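# Load cartons into the flow lane by date, oldest first

## Task

Put every carton into the flow lane, ordered by its date so that the one with the earliest date sits at the front of the lane.

## Robot and tools

Setup: three identical i2rt Big YAM arms, arm1, arm2 and arm3. Each has six revolute joints, a two-finger gripper and a camera on the wrist. Two fixed room cameras, cam_a and cam_b, watch the scene. Cartons rest on tables whose top is at z=+0.720. The scene frame has its origin on the floor with +z up. Distances are in metres.

Arm feet (base_link), in the scene frame. Each foot faces along its own +x.
- arm1: x=-1.399, y=-0.834, z=+0.768, quat_wxyz=(+0.518, +0.002, +0.002, -0.855)
- arm2: x=-0.549, y=-0.349, z=+0.753, quat_wxyz=(+0.266, -0.006, +0.004, +0.964)
- arm3: x=+0.555, y=+0.297, z=+0.850, quat_wxyz=(+0.406, +0.001, +0.000, -0.914)
At full stretch a hand reaches roughly 1.0 m from its joint1 axis.

The hand: 'hand' is the point midway between the finger pads, about 1 cm short of the fingertips. The fingers point along the hand's +z axis and close along its y axis. 'hand_target' is the hand pose implied by the joint targets the drive currently holds. Printed hand positions drift more when the arm is far out, and a hand commonly finishes a centimetre or more away from where it was sent.

move: one action for any of the arms. The arguments are arm1, arm2 and arm3, each its own object, plus an optional cameras list. An arm left out receives no new command, but it may still be pushing toward its previous target. Each arm object may hold:
- joints: absolute targets, keyed by name. Arm joints are in radians: joint1_rad -2.879..2.879 (turns the arm about its foot, positive is counter-clockwise seen from above); joint2_rad 0..3.141 (shoulder, raising it swings the upper arm up and then forward); joint3_rad 0..3.019 (elbow, larger opens it); joint4_rad -1.692..1.57 (hand pitch, positive tips the fingers up); joint5_rad -1.57..1.57 (sideways swing, positive to the arm's right); joint6_rad -2.094..2.094 (roll, positive is clockwise seen from behind). gripper_m is the fingertip gap in metres, 0..0.093. The tolerances that count as done are ±0.045, 0.14, 0.09, 0.055, 0.03, 0.035 rad and ±0.003 m.
- target: a single list of seven numbers [x, y, z, qw, qx, qy, qz]. This is an absolute hand pose in the scene frame, in metres, written the way the 'hand' line prints it. The hand follows a straight line from its current hand_target to this pose. When target is given, joints may only contain gripper_m.
- speed: the top speed along that path, 0.002..0.5 m/s, default 0.25. It is only allowed together with target. Turning is capped at twice this value in rad/s.
All motions start at the same moment. Hand paths of one call finish together, and the slowest one sets the pace. A path lasts 0.5 to 10 s and an action at most 15 s. Paths do not steer around obstacles or other arms. Hands can lag, wander, or overshoot speed, especially when the arm is nearly straight. Each control step the commanded pose is clipped to within 100 mm and 20 degrees of the measured one. Any unknown key makes the call invalid. A value out of range gets the call refused, and then the later move, wait and finished_scene calls in that reply are skipped.

cameras values: arm1_cam_wrist, arm2_cam_wrist, arm3_cam_wrist, cam_a, cam_b or all. Leaving it out or null gives all cameras, and [] gives none. The 'pictures' line lists the cameras in the same order as the returned images.

wait: seconds, 0 to 10, with optional cameras. It sends no command and returns the full state.

zoom_image: camera plus region [x0, y0, x1, y1] in image pixels, with (0,0) at the top-left. The region can be at most 504x504, and only a camera shown in the latest images can be zoomed. The images are 896x504.

read_manual: returns the licence texts only. finished_scene: pass scene, the current scene's integer number. This cannot be undone, so call it only when the cartons are correctly ordered and will stay that way unattended.

Reading results:
- The 'move' line shows each moved arm as done or with its worst status.
- joint_status and hand_status give how each motion ended. off_target means the joint stopped short and may still be pushing. time_out means a joint could not finish; the arm then keeps a nearby target and keeps pushing, and on_its_own lists those joints ('held at' is the target, not the reading). To relieve such pushing, command the joint its reported position.
- 'joint command not followed' or 'pose unreachable' means a self- or arm-collision check held the targets back. not_followed marks the affected joints, and the arm may keep trying.
- Arms listed 'as last shown' were not commanded, and their omitted lines are unchanged.
- Joint velocities are in rad/s (gripper in m/s). 'within noise' means the arm is still.
- Joint torques are in N m, positive toward larger angles. They include the arm's own weight and are noisy. Joints 3 and 4 wrap at ±28.
- MOTOR HOT appears at 85 °C. At 100 °C an OVER-TEMPERATURE FAULT drops that arm for 30-60 s, and its keys then read limit_stop_at_motor_heat; resend those targets afterward. Holding loads, staying stretched out or pushing against something all build heat.

Gripper: when gripping a rigid carton at full force, the reading is up to about 0.005 m below the carton width, or on some units up to 0.002 m above it. Closed on nothing it reads 0.000-0.003. For a firm grip, aim about 0.005 m below the width at first contact. To release, send a value well above the reading.

Timing: the simulation keeps running while the operator thinks, and the arms hold their last commands meanwhile.

Avoid: pushing two arms against each other, including one gripper closing on another arm's fingers; this fails the task. Also avoid hard arm-to-arm hits (the built-in check can be late, and it ignores fingers, gripper housings and wrist cameras), and knocking cartons off the table or out of the work area. Do not drop cartons, release them while moving, slam them, or push hard. Loose objects may occasionally get a brief push from outside.

Each tool is called after "Call:" as a command line: name --argument value for each argument, lists and objects as JSON in quotes; but a table of rows of numbers goes row by row, as --pt "numbers of a row", without its own name.

## Session

Call:
move

Scene clock: 0.00 s.
Joint torques (N m): no reading
Heat: arm1: hottest joint1_rad 39 °C; arm2: hottest joint2_rad 40 °C; arm3: hottest joint1_rad 35 °C.
Joint velocities: within noise
arm1.joint_positions: joint1_rad=+0.194 joint2_rad=+0.304 joint3_rad=+1.546 joint4_rad=-1.590 joint5_rad=-0.074 joint6_rad=+0.225 gripper_m=+0.09396
arm1.joint_status: not commanded
arm1.hand: x=-1.3980 y=-0.8742 z=+1.3539 quat_wxyz=(-0.413, -0.697, -0.432, +0.395) (m; scene frame)
arm1.hand_target: x=-1.3971 y=-0.8712 z=+1.3606 quat_wxyz=(-0.419, -0.692, -0.430, +0.401) (m; scene frame)
arm1.hand_status: not commanded
arm2.joint_positions: joint1_rad=+0.324 joint2_rad=+0.267 joint3_rad=+1.656 joint4_rad=-1.577 joint5_rad=-0.025 joint6_rad=+0.557 gripper_m=+0.09396
arm2.joint_status: not commanded
arm2.hand: x=-0.5408 y=-0.3488 z=+1.3788 quat_wxyz=(+0.121, +0.719, -0.287, -0.622) (m; scene frame)
arm2.hand_target: x=-0.5353 y=-0.3500 z=+1.3818 quat_wxyz=(+0.122, +0.714, -0.285, -0.628) (m; scene frame)
arm2.hand_status: not commanded
arm3.joint_positions: joint1_rad=+0.466 joint2_rad=+0.542 joint3_rad=+1.486 joint4_rad=-1.413 joint5_rad=-0.179 joint6_rad=-0.503 gripper_m=+0.09396
arm3.joint_status: not commanded
arm3.hand: x=+0.5364 y=+0.1220 z=+1.4334 quat_wxyz=(-0.274, -0.490, -0.695, +0.450) (m; scene frame)
arm3.hand_target: x=+0.5374 y=+0.1259 z=+1.4420 quat_wxyz=(-0.277, -0.485, -0.691, +0.459) (m; scene frame)
arm3.hand_status: not commanded
pictures: arm1_cam_wrist, arm2_cam_wrist, arm3_cam_wrist, cam_a, cam_b

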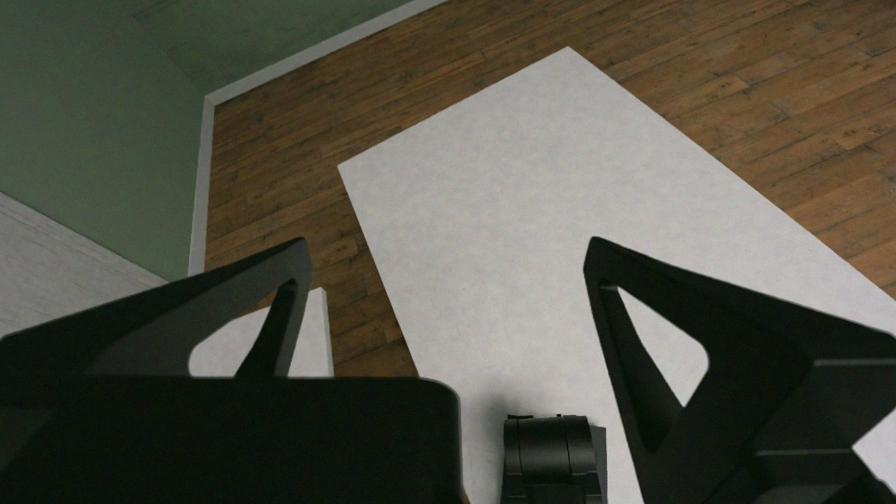

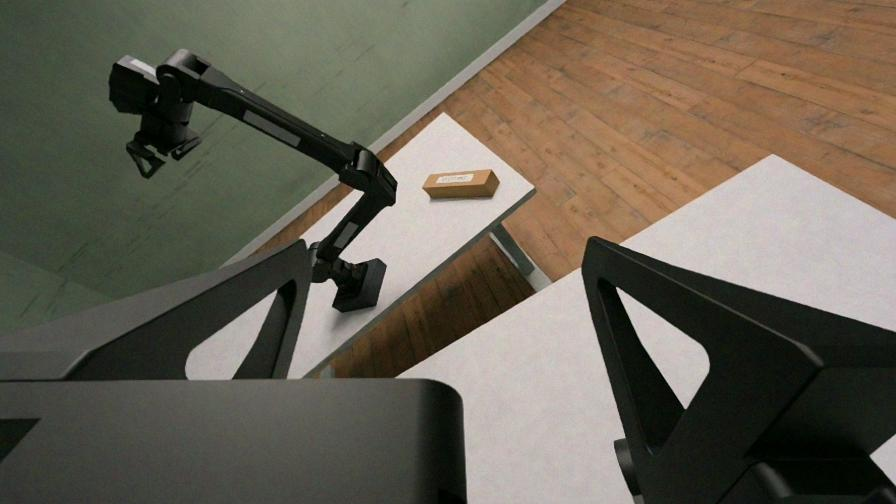

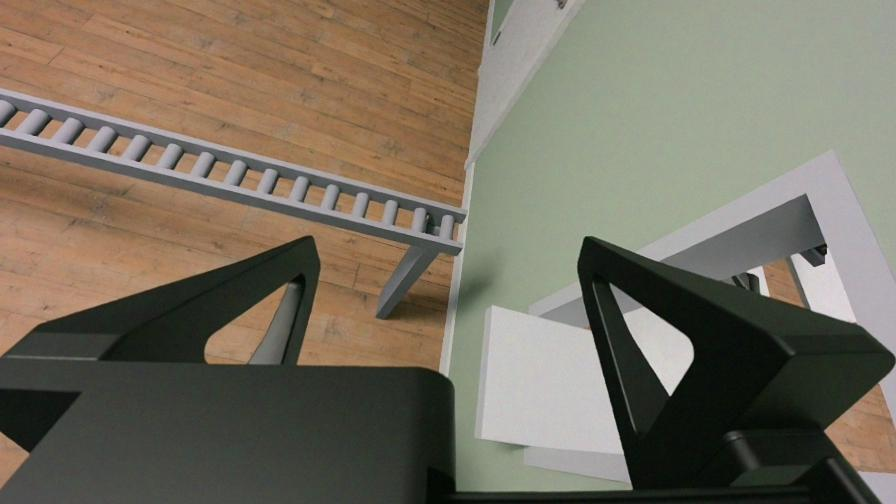

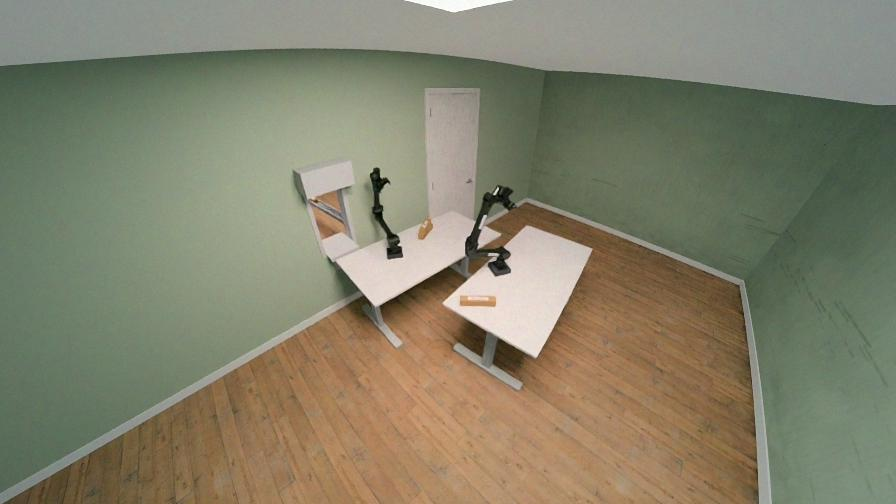

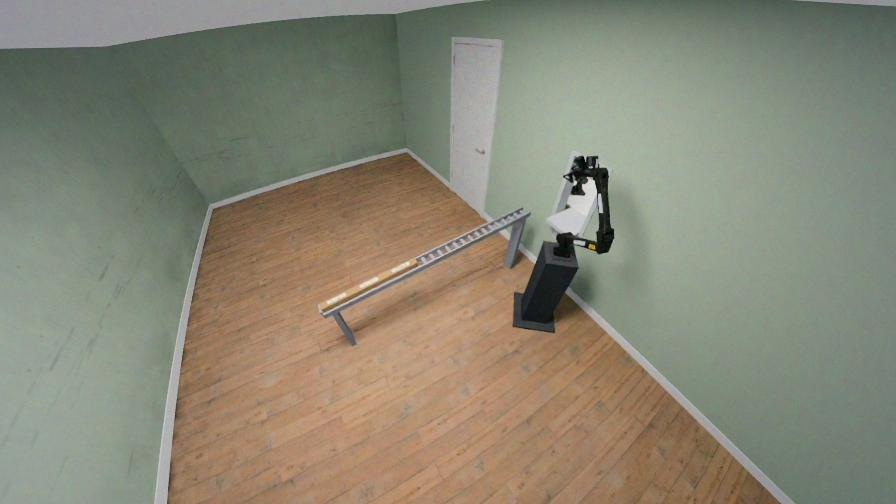

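Call:
zoom_image --camera "cam_a" --region '[280, 140, 620, 400]'

Call:
zoom_image --camera "cam_b" --region '[300, 140, 640, 360]'

Scaled by 1.482 from the camera's 896x504 image, which has a finer 1280x720 frame.

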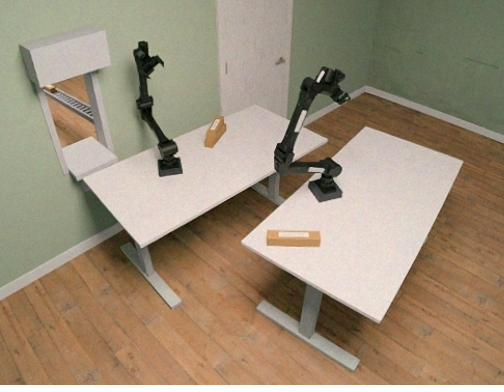

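Scaled by 1.482 from the camera's 896x504 image, which has a finer 1280x720 frame.

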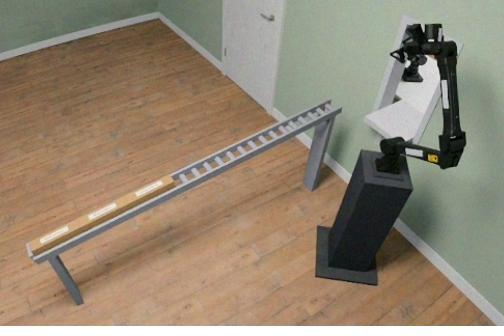

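Call:
zoom_image --camera "arm2_cam_wrist" --region '[400, 150, 520, 217]'

Call:
zoom_image --camera "cam_a" --region '[450, 285, 510, 319]'

Call:
zoom_image --camera "cam_a" --region '[400, 205, 460, 249]'

Call:
zoom_image --camera "cam_b" --region '[310, 240, 430, 320]'

Scaled by 4.200 from the camera's 896x504 image, which has a finer 1280x720 frame.

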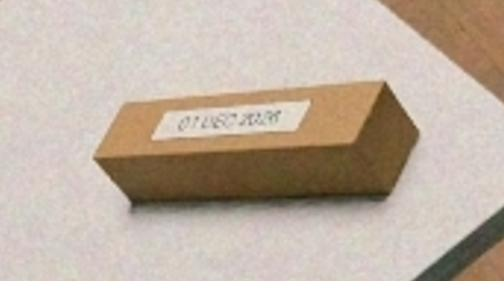

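Scaled by 8.400 from the camera's 896x504 image, which has a finer 1280x720 frame.

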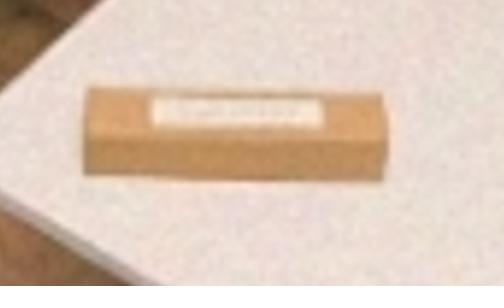

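Scaled by 8.400 from the camera's 896x504 image, which has a finer 1280x720 frame.

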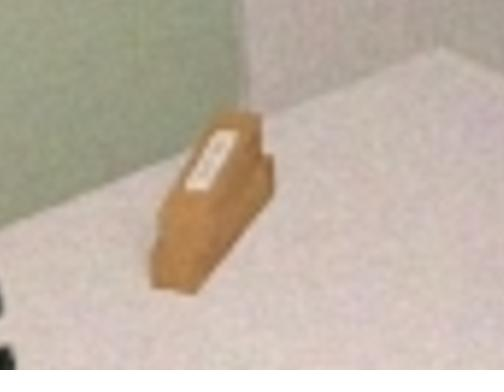

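Scaled by 4.200 from the camera's 896x504 image, which has a finer 1280x720 frame.

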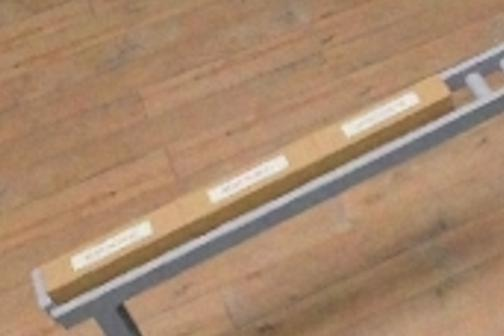

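Call:
move --arm1 '{"joints": {"joint1_rad": -2.39, "joint2_rad": 1.155, "joint3_rad": 1.155, "joint4_rad": -0.97, "joint5_rad": 0.0, "joint6_rad": 0.0}}' --arm2 '{"joints": {"joint1_rad": 2.2, "joint2_rad": 1.061, "joint3_rad": 1.089, "joint4_rad": -0.997, "joint5_rad": 0.0, "joint6_rad": 0.0}}' --arm3 '{"joints": {"joint1_rad": 0.70, "joint2_rad": 1.318, "joint3_rad": 1.026, "joint4_rad": -0.677, "joint5_rad": 0.0, "joint6_rad": 0.0}}'

Scene clock: 119.07 s.
Joint torques (N m): arm1=[-0.21 -10.34 11.54 1.24 0.02 -0.04] | arm2=[0.56 -6.18 11.56 1.85 0.02 -0.11] | arm3=[1.14 -13.1 13.35 1.74 0.14 0.12]
Heat: arm1: hottest joint1_rad 39 °C; arm2: hottest joint2_rad 41 °C; arm3: hottest joint3_rad 37 °C.
move: arm1 done; arm2 done; arm3 done
Joint velocities: within noise
arm1.joint_positions: joint1_rad=-2.376 joint2_rad=+1.167 joint3_rad=+1.133 joint4_rad=-0.976 joint5_rad=+0.001 joint6_rad=+0.007 gripper_m=+0.09400
arm1.joint_status: all done
arm1.hand: x=-1.5241 y=-0.4053 z=+1.0535 quat_wxyz=(+0.168, -0.767, +0.579, +0.222) (m; scene frame)
arm1.hand_target: x=-1.5195 y=-0.3999 z=+1.0710 quat_wxyz=(+0.182, -0.760, +0.577, +0.236) (m; scene frame)
arm1.hand_status: not commanded
arm2.joint_positions: joint1_rad=+2.192 joint2_rad=+1.066 joint3_rad=+1.084 joint4_rad=-1.007 joint5_rad=-0.001 joint6_rad=+0.010 gripper_m=+0.09398
arm2.joint_status: all done
arm2.hand: x=-0.5180 y=-0.7595 z=+1.0541 quat_wxyz=(+0.219, +0.652, +0.699, -0.194) (m; scene frame)
arm2.hand_target: x=-0.5145 y=-0.7612 z=+1.0604 quat_wxyz=(+0.226, +0.644, +0.703, -0.201) (m; scene frame)
arm2.hand_status: not commanded
arm3.joint_positions: joint1_rad=+0.689 joint2_rad=+1.309 joint3_rad=+1.007 joint4_rad=-0.691 joint5_rad=-0.003 joint6_rad=-0.008 gripper_m=+0.09396
arm3.joint_status: all done
arm3.hand: x=+0.5321 y=-0.1906 z=+1.0441 quat_wxyz=(-0.198, -0.690, -0.665, +0.205) (m; scene frame)
arm3.hand_target: x=+0.5364 y=-0.2002 z=+1.0515 quat_wxyz=(-0.207, -0.687, -0.663, +0.212) (m; scene frame)
arm3.hand_status: not commanded
pictures: arm1_cam_wrist, arm2_cam_wrist, arm3_cam_wrist, cam_a, cam_b
camera_calibration:
arm1_cam_wrist: T_world_to_cam=[[0.956961, 0.289665, -0.0178799, 1.598], [0.289794, -0.950432, 0.112683, -0.0645477], [0.0156466, -0.113014, -0.99347, 1.14821], [0, 0, 0, 1]] pos_world=[-1.52848, -0.394467, 1.17656]
arm2_cam_wrist: T_world_to_cam=[[-0.997518, -0.0704055, -0.0011818, -0.57092], [-0.0704124, 0.99749, 0.00748785, 0.721174], [0.000651644, 0.00755248, -0.999971, 1.18303], [0, 0, 0, 1]] pos_world=[-0.519494, -0.768495, 1.17693]
arm3_cam_wrist: T_world_to_cam=[[-0.998756, 0.0486434, -0.0109266, 0.553046], [0.0478953, 0.997011, 0.0606194, 0.103135], [0.0138427, 0.0600207, -0.998101, 1.16921], [0, 0, 0, 1]] pos_world=[0.531234, -0.199905, 1.16678]

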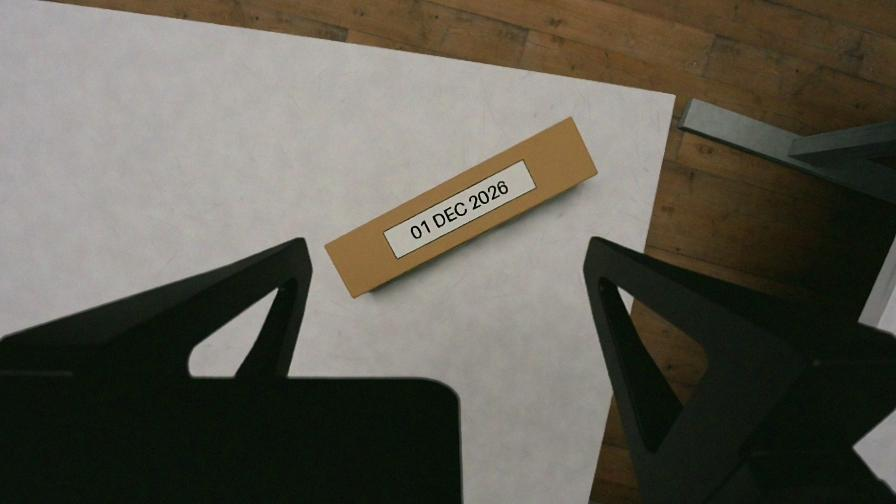

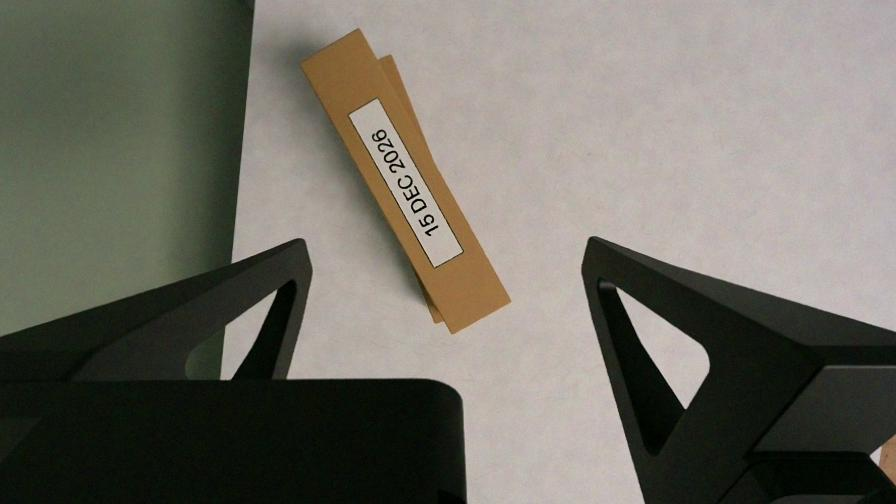

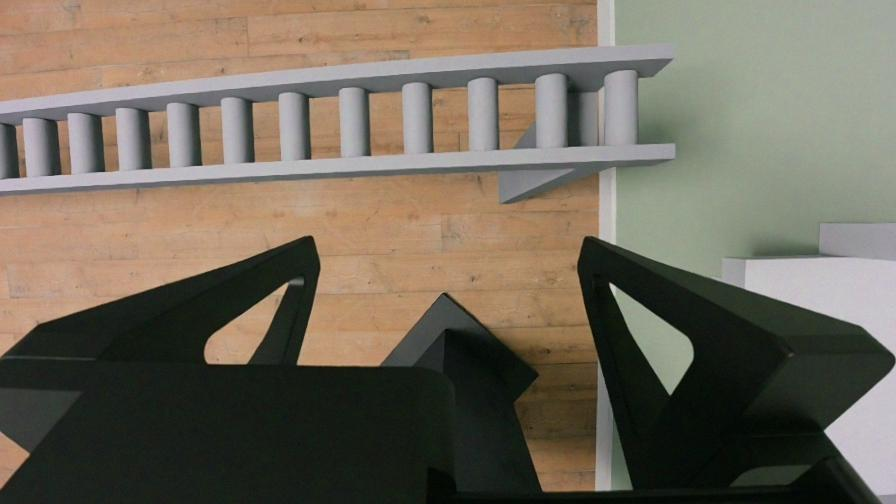

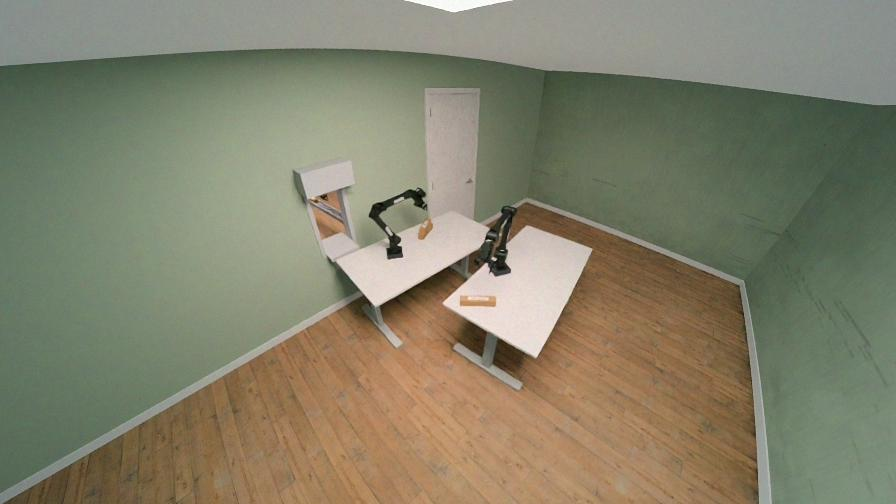

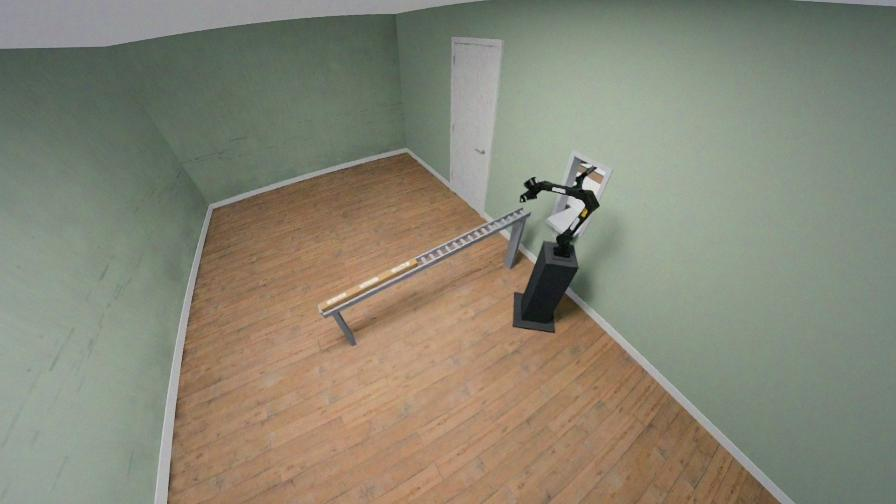

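Call:
zoom_image --camera "cam_b" --region '[315, 255, 425, 315]'

Call:
zoom_image --camera "arm3_cam_wrist" --region '[400, 20, 896, 300]'

Call:
zoom_image --camera "arm2_cam_wrist" --region '[270, 10, 540, 360]'

Call:
zoom_image --camera "cam_b" --region '[490, 140, 630, 260]'

Call:
zoom_image --camera "cam_a" --region '[280, 150, 380, 280]'

Scaled by 4.582 from the camera's 896x504 image, which has a finer 1280x720 frame.

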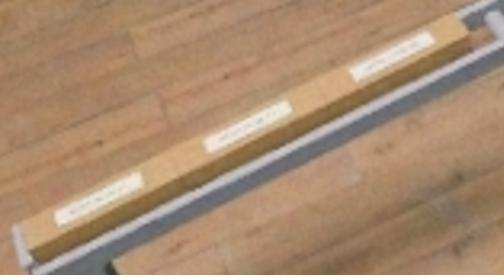

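Scaled by 1.016 from the camera's 896x504 image, which has a finer 1280x720 frame.

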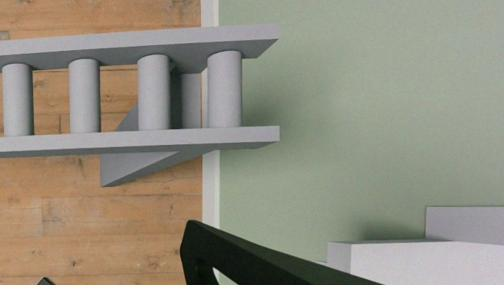

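Scaled by 1.440 from the camera's 896x504 image, which has a finer 1280x720 frame.

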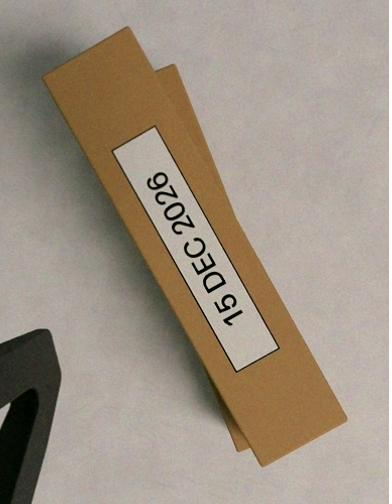

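Scaled by 3.600 from the camera's 896x504 image, which has a finer 1280x720 frame.

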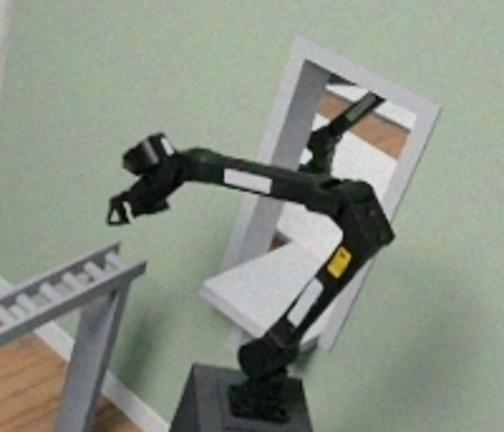

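Scaled by 3.877 from the camera's 896x504 image, which has a finer 1280x720 frame.

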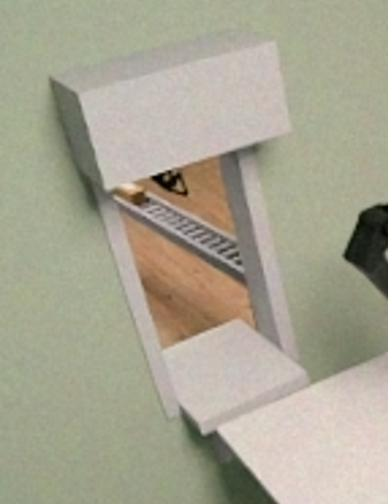

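Call:
move --arm1 '{"joints": {"joint1_rad": -2.386, "joint2_rad": 1.578, "joint3_rad": 1.234, "joint4_rad": -1.227, "joint5_rad": 0.0, "joint6_rad": 1.075}}' --arm2 '{"joints": {"joint1_rad": -1.98, "joint2_rad": 0.128, "joint3_rad": 0.503, "joint4_rad": -0.113, "joint5_rad": 0.0, "joint6_rad": 0.0}}' --arm3 '{"joints": {"joint1_rad": -0.274, "joint2_rad": 0.128, "joint3_rad": 0.503, "joint4_rad": -0.2, "joint5_rad": 0.0, "joint6_rad": 0.0}}'

Scene clock: 182.23 s.
Joint torques (N m): arm1=[0.03 -15.27 10.62 -0.25 0.12 0.14] | arm2=[-0.73 4.25 9.96 2.56 -0.01 -0.11] | arm3=[-0.79 2.2 11.69 2.18 0.05 0.12]
Heat: arm1: hottest joint3_rad 45 °C; arm2: hottest joint3_rad 45 °C; arm3: hottest joint3_rad 44 °C.
move: arm1 done; arm2 done; arm3 done
Joint velocities: within noise
arm1.joint_positions: joint1_rad=-2.376 joint2_rad=+1.589 joint3_rad=+1.201 joint4_rad=-1.218 joint5_rad=+0.001 joint6_rad=+1.066 gripper_m=+0.09400
arm1.joint_status: all done
arm1.hand: x=-1.5219 y=-0.4105 z=+0.8872 quat_wxyz=(+0.001, -0.384, +0.923, -0.015) (m; scene frame)
arm1.hand_target: x=-1.5209 y=-0.3994 z=+0.9038 quat_wxyz=(+0.002, -0.376, +0.927, +0.002) (m; scene frame)
arm1.hand_status: not commanded
arm2.joint_positions: joint1_rad=-1.971 joint2_rad=+0.136 joint3_rad=+0.515 joint4_rad=-0.128 joint5_rad=+0.000 joint6_rad=+0.009 gripper_m=+0.09403
arm2.joint_status: all done
arm2.hand: x=-0.3518 y=-0.1973 z=+1.2049 quat_wxyz=(-0.752, +0.193, -0.581, -0.245) (m; scene frame)
arm2.hand_target: x=-0.3510 y=-0.1997 z=+1.2030 quat_wxyz=(-0.757, +0.192, -0.577, -0.239) (m; scene frame)
arm2.hand_status: not commanded
arm3.joint_positions: joint1_rad=-0.263 joint2_rad=+0.137 joint3_rad=+0.507 joint4_rad=-0.212 joint5_rad=+0.000 joint6_rad=-0.007 gripper_m=+0.09398
arm3.joint_status: all done
arm3.hand: x=+0.3393 y=+0.1594 z=+1.2762 quat_wxyz=(-0.213, -0.622, -0.185, +0.730) (m; scene frame)
arm3.hand_target: x=+0.3397 y=+0.1631 z=+1.2784 quat_wxyz=(-0.213, -0.618, -0.178, +0.735) (m; scene frame)
arm3.hand_status: not commanded
pictures: arm1_cam_wrist, arm2_cam_wrist, arm3_cam_wrist, cam_a, cam_b
camera_calibration:
arm1_cam_wrist: T_world_to_cam=[[0.712104, -0.70206, 0.00445173, 0.794829], [-0.544256, -0.548014, 0.635189, -1.61908], [-0.443501, -0.454744, -0.772344, -0.052863], [0, 0, 0, 1]] pos_world=[-1.47064, -0.353302, 0.984057]
arm2_cam_wrist: T_world_to_cam=[[0.581118, -0.813787, 0.00721356, 0.0332066], [-0.273867, -0.203898, -0.939906, 1.00396], [0.766354, 0.544221, -0.341358, 0.911198], [0, 0, 0, 1]] pos_world=[-0.442645, -0.264164, 1.25443]
arm3_cam_wrist: T_world_to_cam=[[-0.545995, 0.837733, -0.00963906, 0.0648624], [0.39247, 0.245595, -0.886369, 0.960744], [-0.740173, -0.487736, -0.462879, 1.0426], [0, 0, 0, 1]] pos_world=[0.430054, 0.218221, 1.3348]

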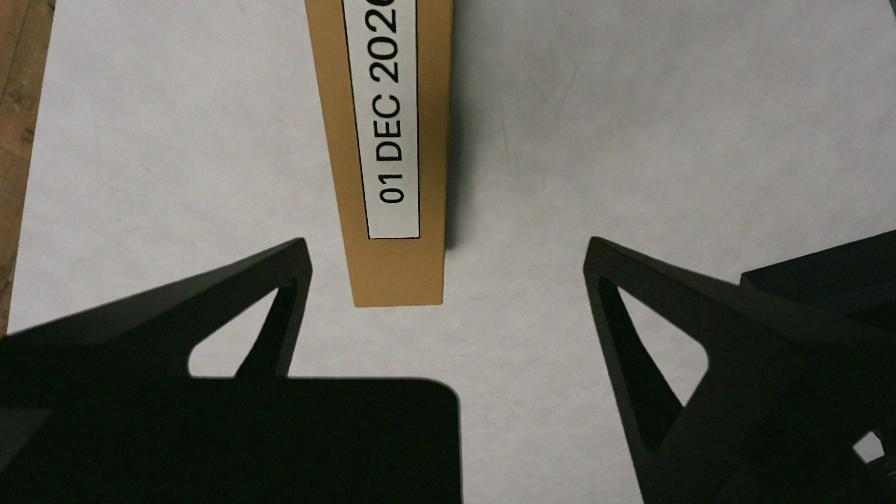

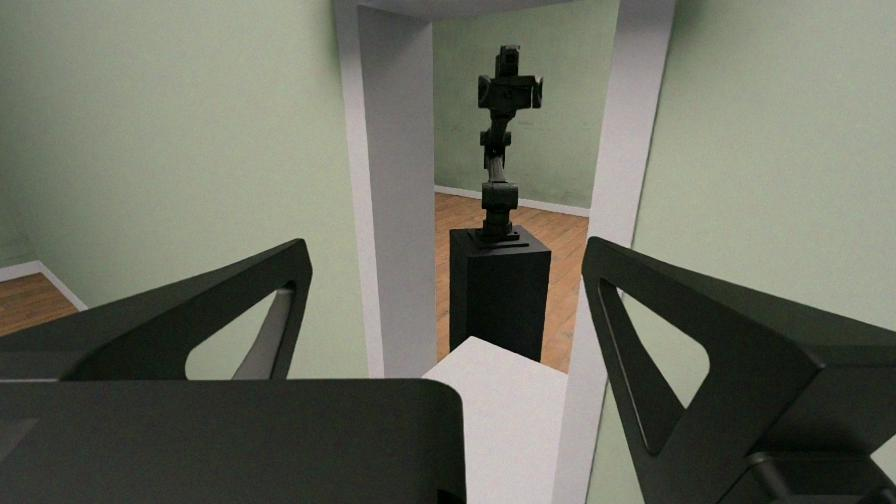

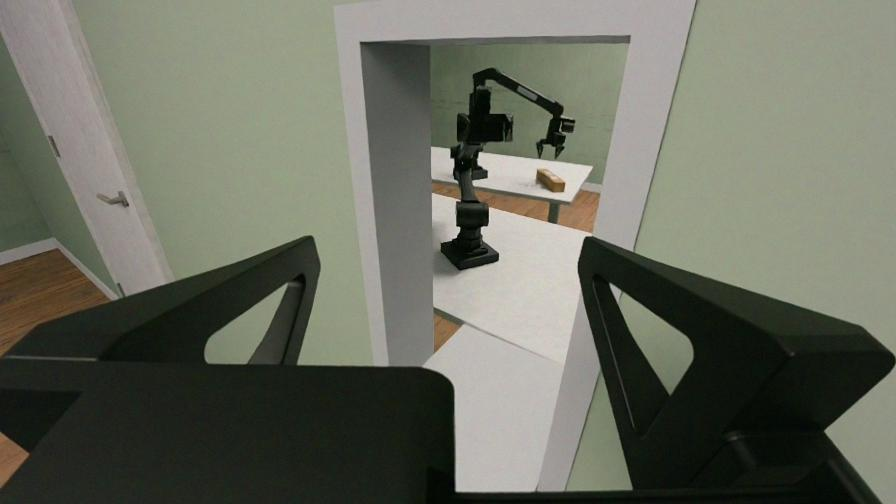

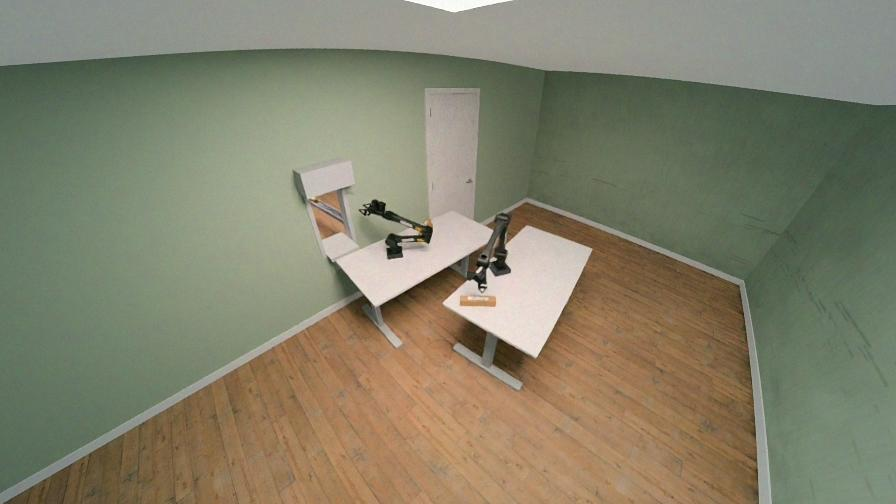

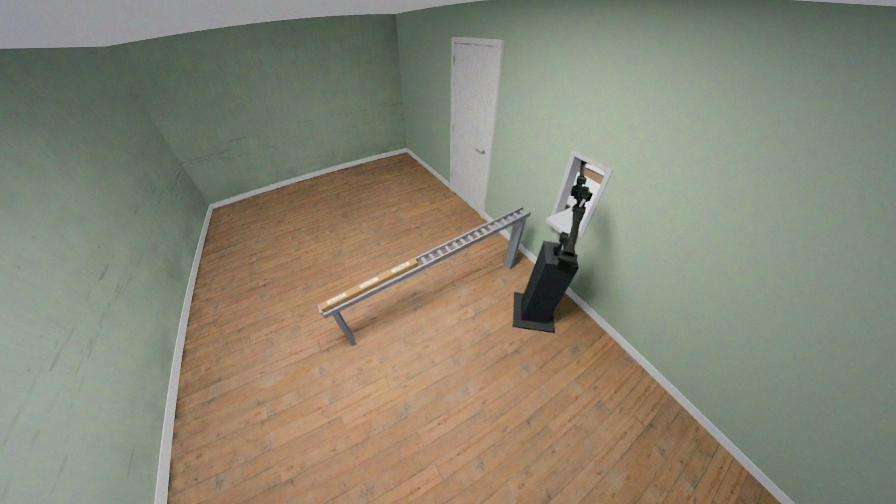

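Call:
move --arm1 '{"target": [-1.543, -0.377, 0.8466, 0, 0.364, -0.9314, 0], "speed": 0.15}' --arm2 '{"joints": {"joint1_rad": 2.257, "joint2_rad": 1.608, "joint3_rad": 1.447, "joint4_rad": -1.410, "joint5_rad": 0.0, "joint6_rad": -0.428}}' --arm3 '{"joints": {"joint1_rad": 1.649, "joint2_rad": 1.929, "joint3_rad": 1.962, "joint4_rad": -0.557, "joint5_rad": 0.0, "joint6_rad": 0.0}}'

Scene clock: 254.40 s.
Joint torques (N m): arm1=[2.08 -15.68 10.02 0.42 0.1 0.14] | arm2=[-0.03 -13.68 12.07 -0.12 -0.01 -0.11] | arm3=[-0.03 -27.69 17.18 1.58 0.07 0.12]
Heat: arm1: hottest joint3_rad 44 °C; arm2: hottest joint3_rad 44 °C; arm3: hottest joint3_rad 43 °C.
move: arm1 off_target; arm2 done; arm3 done
Joint velocities: within noise
arm1.joint_positions: joint1_rad=-2.372 joint2_rad=+1.706 joint3_rad=+1.201 joint4_rad=-1.114 joint5_rad=-0.003 joint6_rad=+1.122 gripper_m=+0.09400
arm1.joint_status: not commanded
arm1.hand: x=-1.5304 y=-0.3908 z=+0.8358 quat_wxyz=(-0.001, -0.360, +0.933, -0.022) (m; scene frame)
arm1.hand_target: x=-1.5430 y=-0.3777 z=+0.8469 quat_wxyz=(+0.000, -0.364, +0.931, +0.000) (m; scene frame)
arm1.hand_status: off_target (0.022 m and 2.5 deg from the pose sent, 0.057 m and 3.1 deg at the start)
arm2.joint_positions: joint1_rad=+2.257 joint2_rad=+1.612 joint3_rad=+1.420 joint4_rad=-1.402 joint5_rad=-0.002 joint6_rad=-0.419 gripper_m=+0.09404
arm2.joint_status: all done
arm2.hand: x=-0.4813 y=-0.8163 z=+0.9465 quat_wxyz=(+0.001, +0.482, +0.876, +0.007) (m; scene frame)
arm2.hand_target: x=-0.4806 y=-0.8224 z=+0.9586 quat_wxyz=(+0.007, +0.478, +0.879, -0.003) (m; scene frame)
arm2.hand_status: not commanded
arm3.joint_positions: joint1_rad=+1.650 joint2_rad=+1.931 joint3_rad=+1.913 joint4_rad=-0.554 joint5_rad=-0.001 joint6_rad=-0.006 gripper_m=+0.09400
arm3.joint_status: all done
arm3.hand: x=+1.1939 y=-0.1951 z=+1.1719 quat_wxyz=(-0.454, -0.280, -0.832, +0.155) (m; scene frame)
arm3.hand_target: x=+1.1977 y=-0.1990 z=+1.2018 quat_wxyz=(-0.474, -0.279, -0.820, +0.161) (m; scene frame)
arm3.hand_status: not commanded
pictures: arm1_cam_wrist, arm2_cam_wrist, arm3_cam_wrist, cam_a, cam_b
camera_calibration:
arm1_cam_wrist: T_world_to_cam=[[0.675199, -0.737486, 0.0148236, 0.735984], [-0.572451, -0.511217, 0.641059, -1.6139], [-0.465194, -0.441328, -0.767348, -0.119556], [0, 0, 0, 1]] pos_world=[-1.47643, -0.335037, 0.931952]
arm2_cam_wrist: T_world_to_cam=[[-0.841917, -0.539607, 0.000329905, -0.847979], [-0.443223, 0.691883, 0.569957, -0.18003], [-0.307781, 0.47971, -0.821675, 1.14409], [0, 0, 0, 1]] pos_world=[-0.441591, -0.88185, 1.04296]
arm3_cam_wrist: T_world_to_cam=[[-0.611336, -0.791284, -0.011752, 0.590175], [-0.737512, 0.575052, -0.354106, 1.40954], [0.286957, -0.207811, -0.935131, 0.83572], [0, 0, 0, 1]] pos_world=[1.16053, -0.169889, 1.28757]

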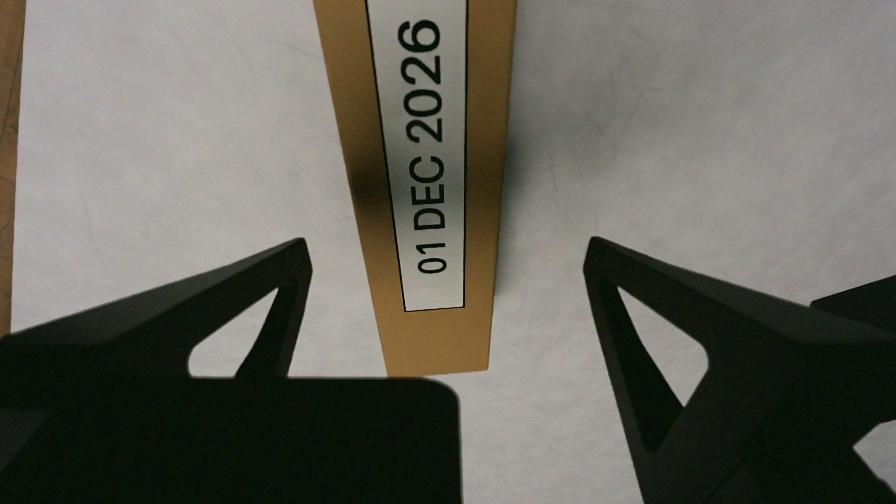

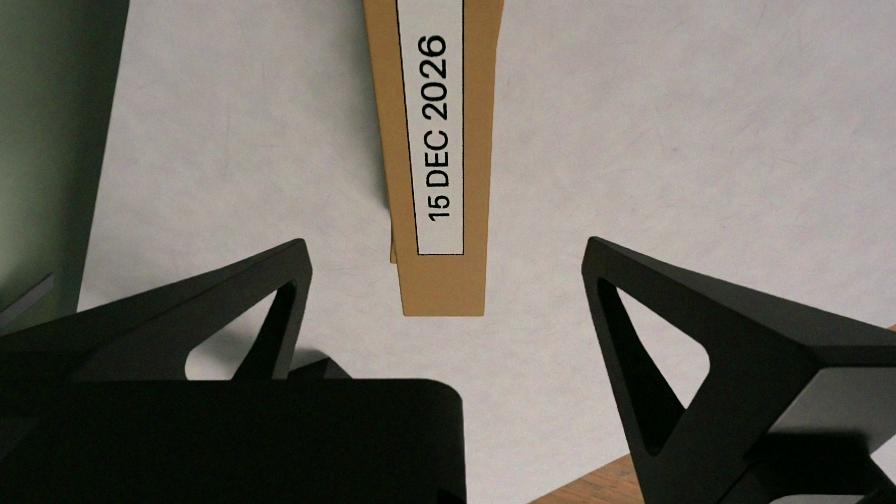

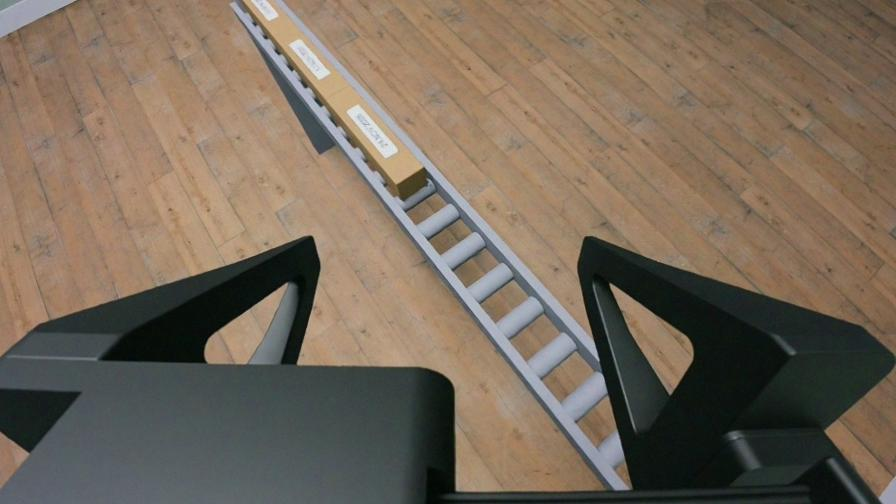

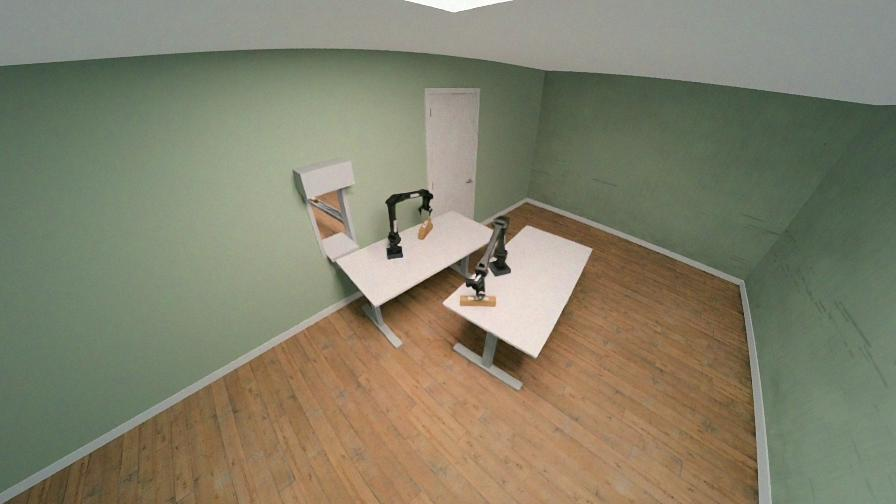

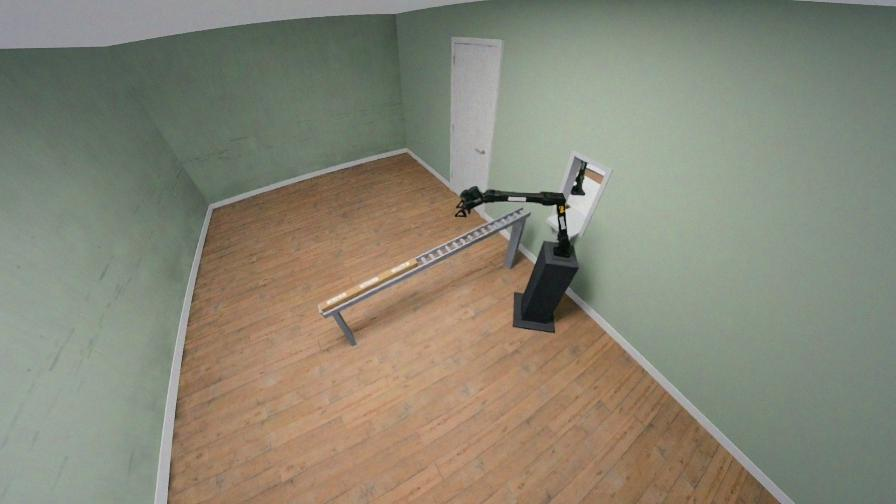

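Call:
zoom_image --camera "arm3_cam_wrist" --region '[230, 0, 430, 200]'

Call:
zoom_image --camera "arm3_cam_wrist" --region '[340, 100, 400, 160]'

Call:
zoom_image --camera "arm3_cam_wrist" --region '[285, 35, 335, 85]'

Call:
zoom_image --camera "arm3_cam_wrist" --region '[245, 0, 285, 30]'

Scaled by 2.520 from the camera's 896x504 image, which has a finer 1280x720 frame.

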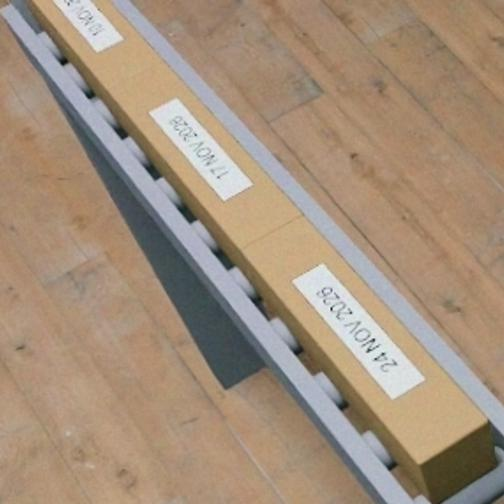

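Scaled by 8.400 from the camera's 896x504 image, which has a finer 1280x720 frame.

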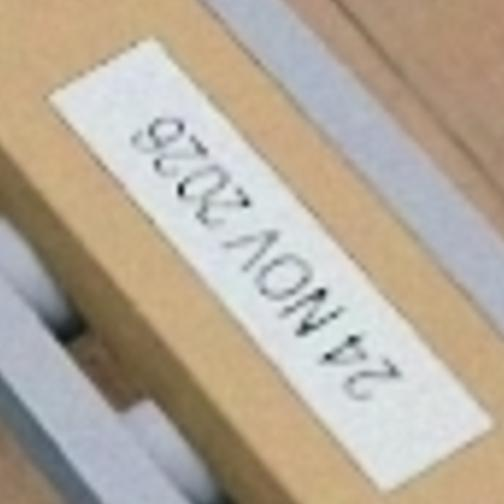

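Scaled by 10.080 from the camera's 896x504 image, which has a finer 1280x720 frame.

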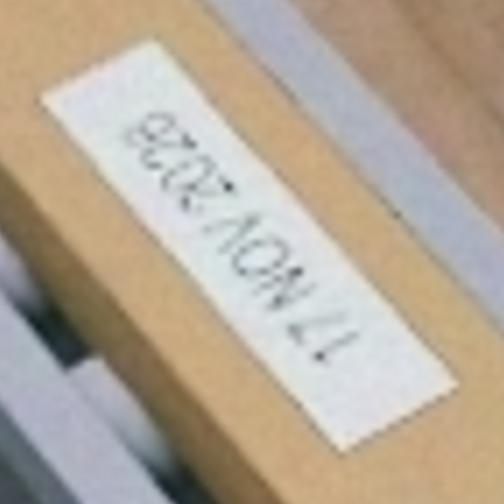

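Scaled by 12.600 from the camera's 896x504 image, which has a finer 1280x720 frame.

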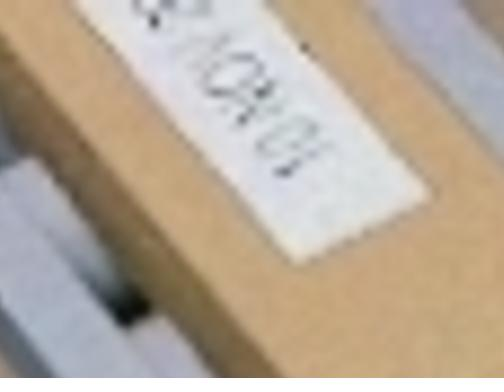

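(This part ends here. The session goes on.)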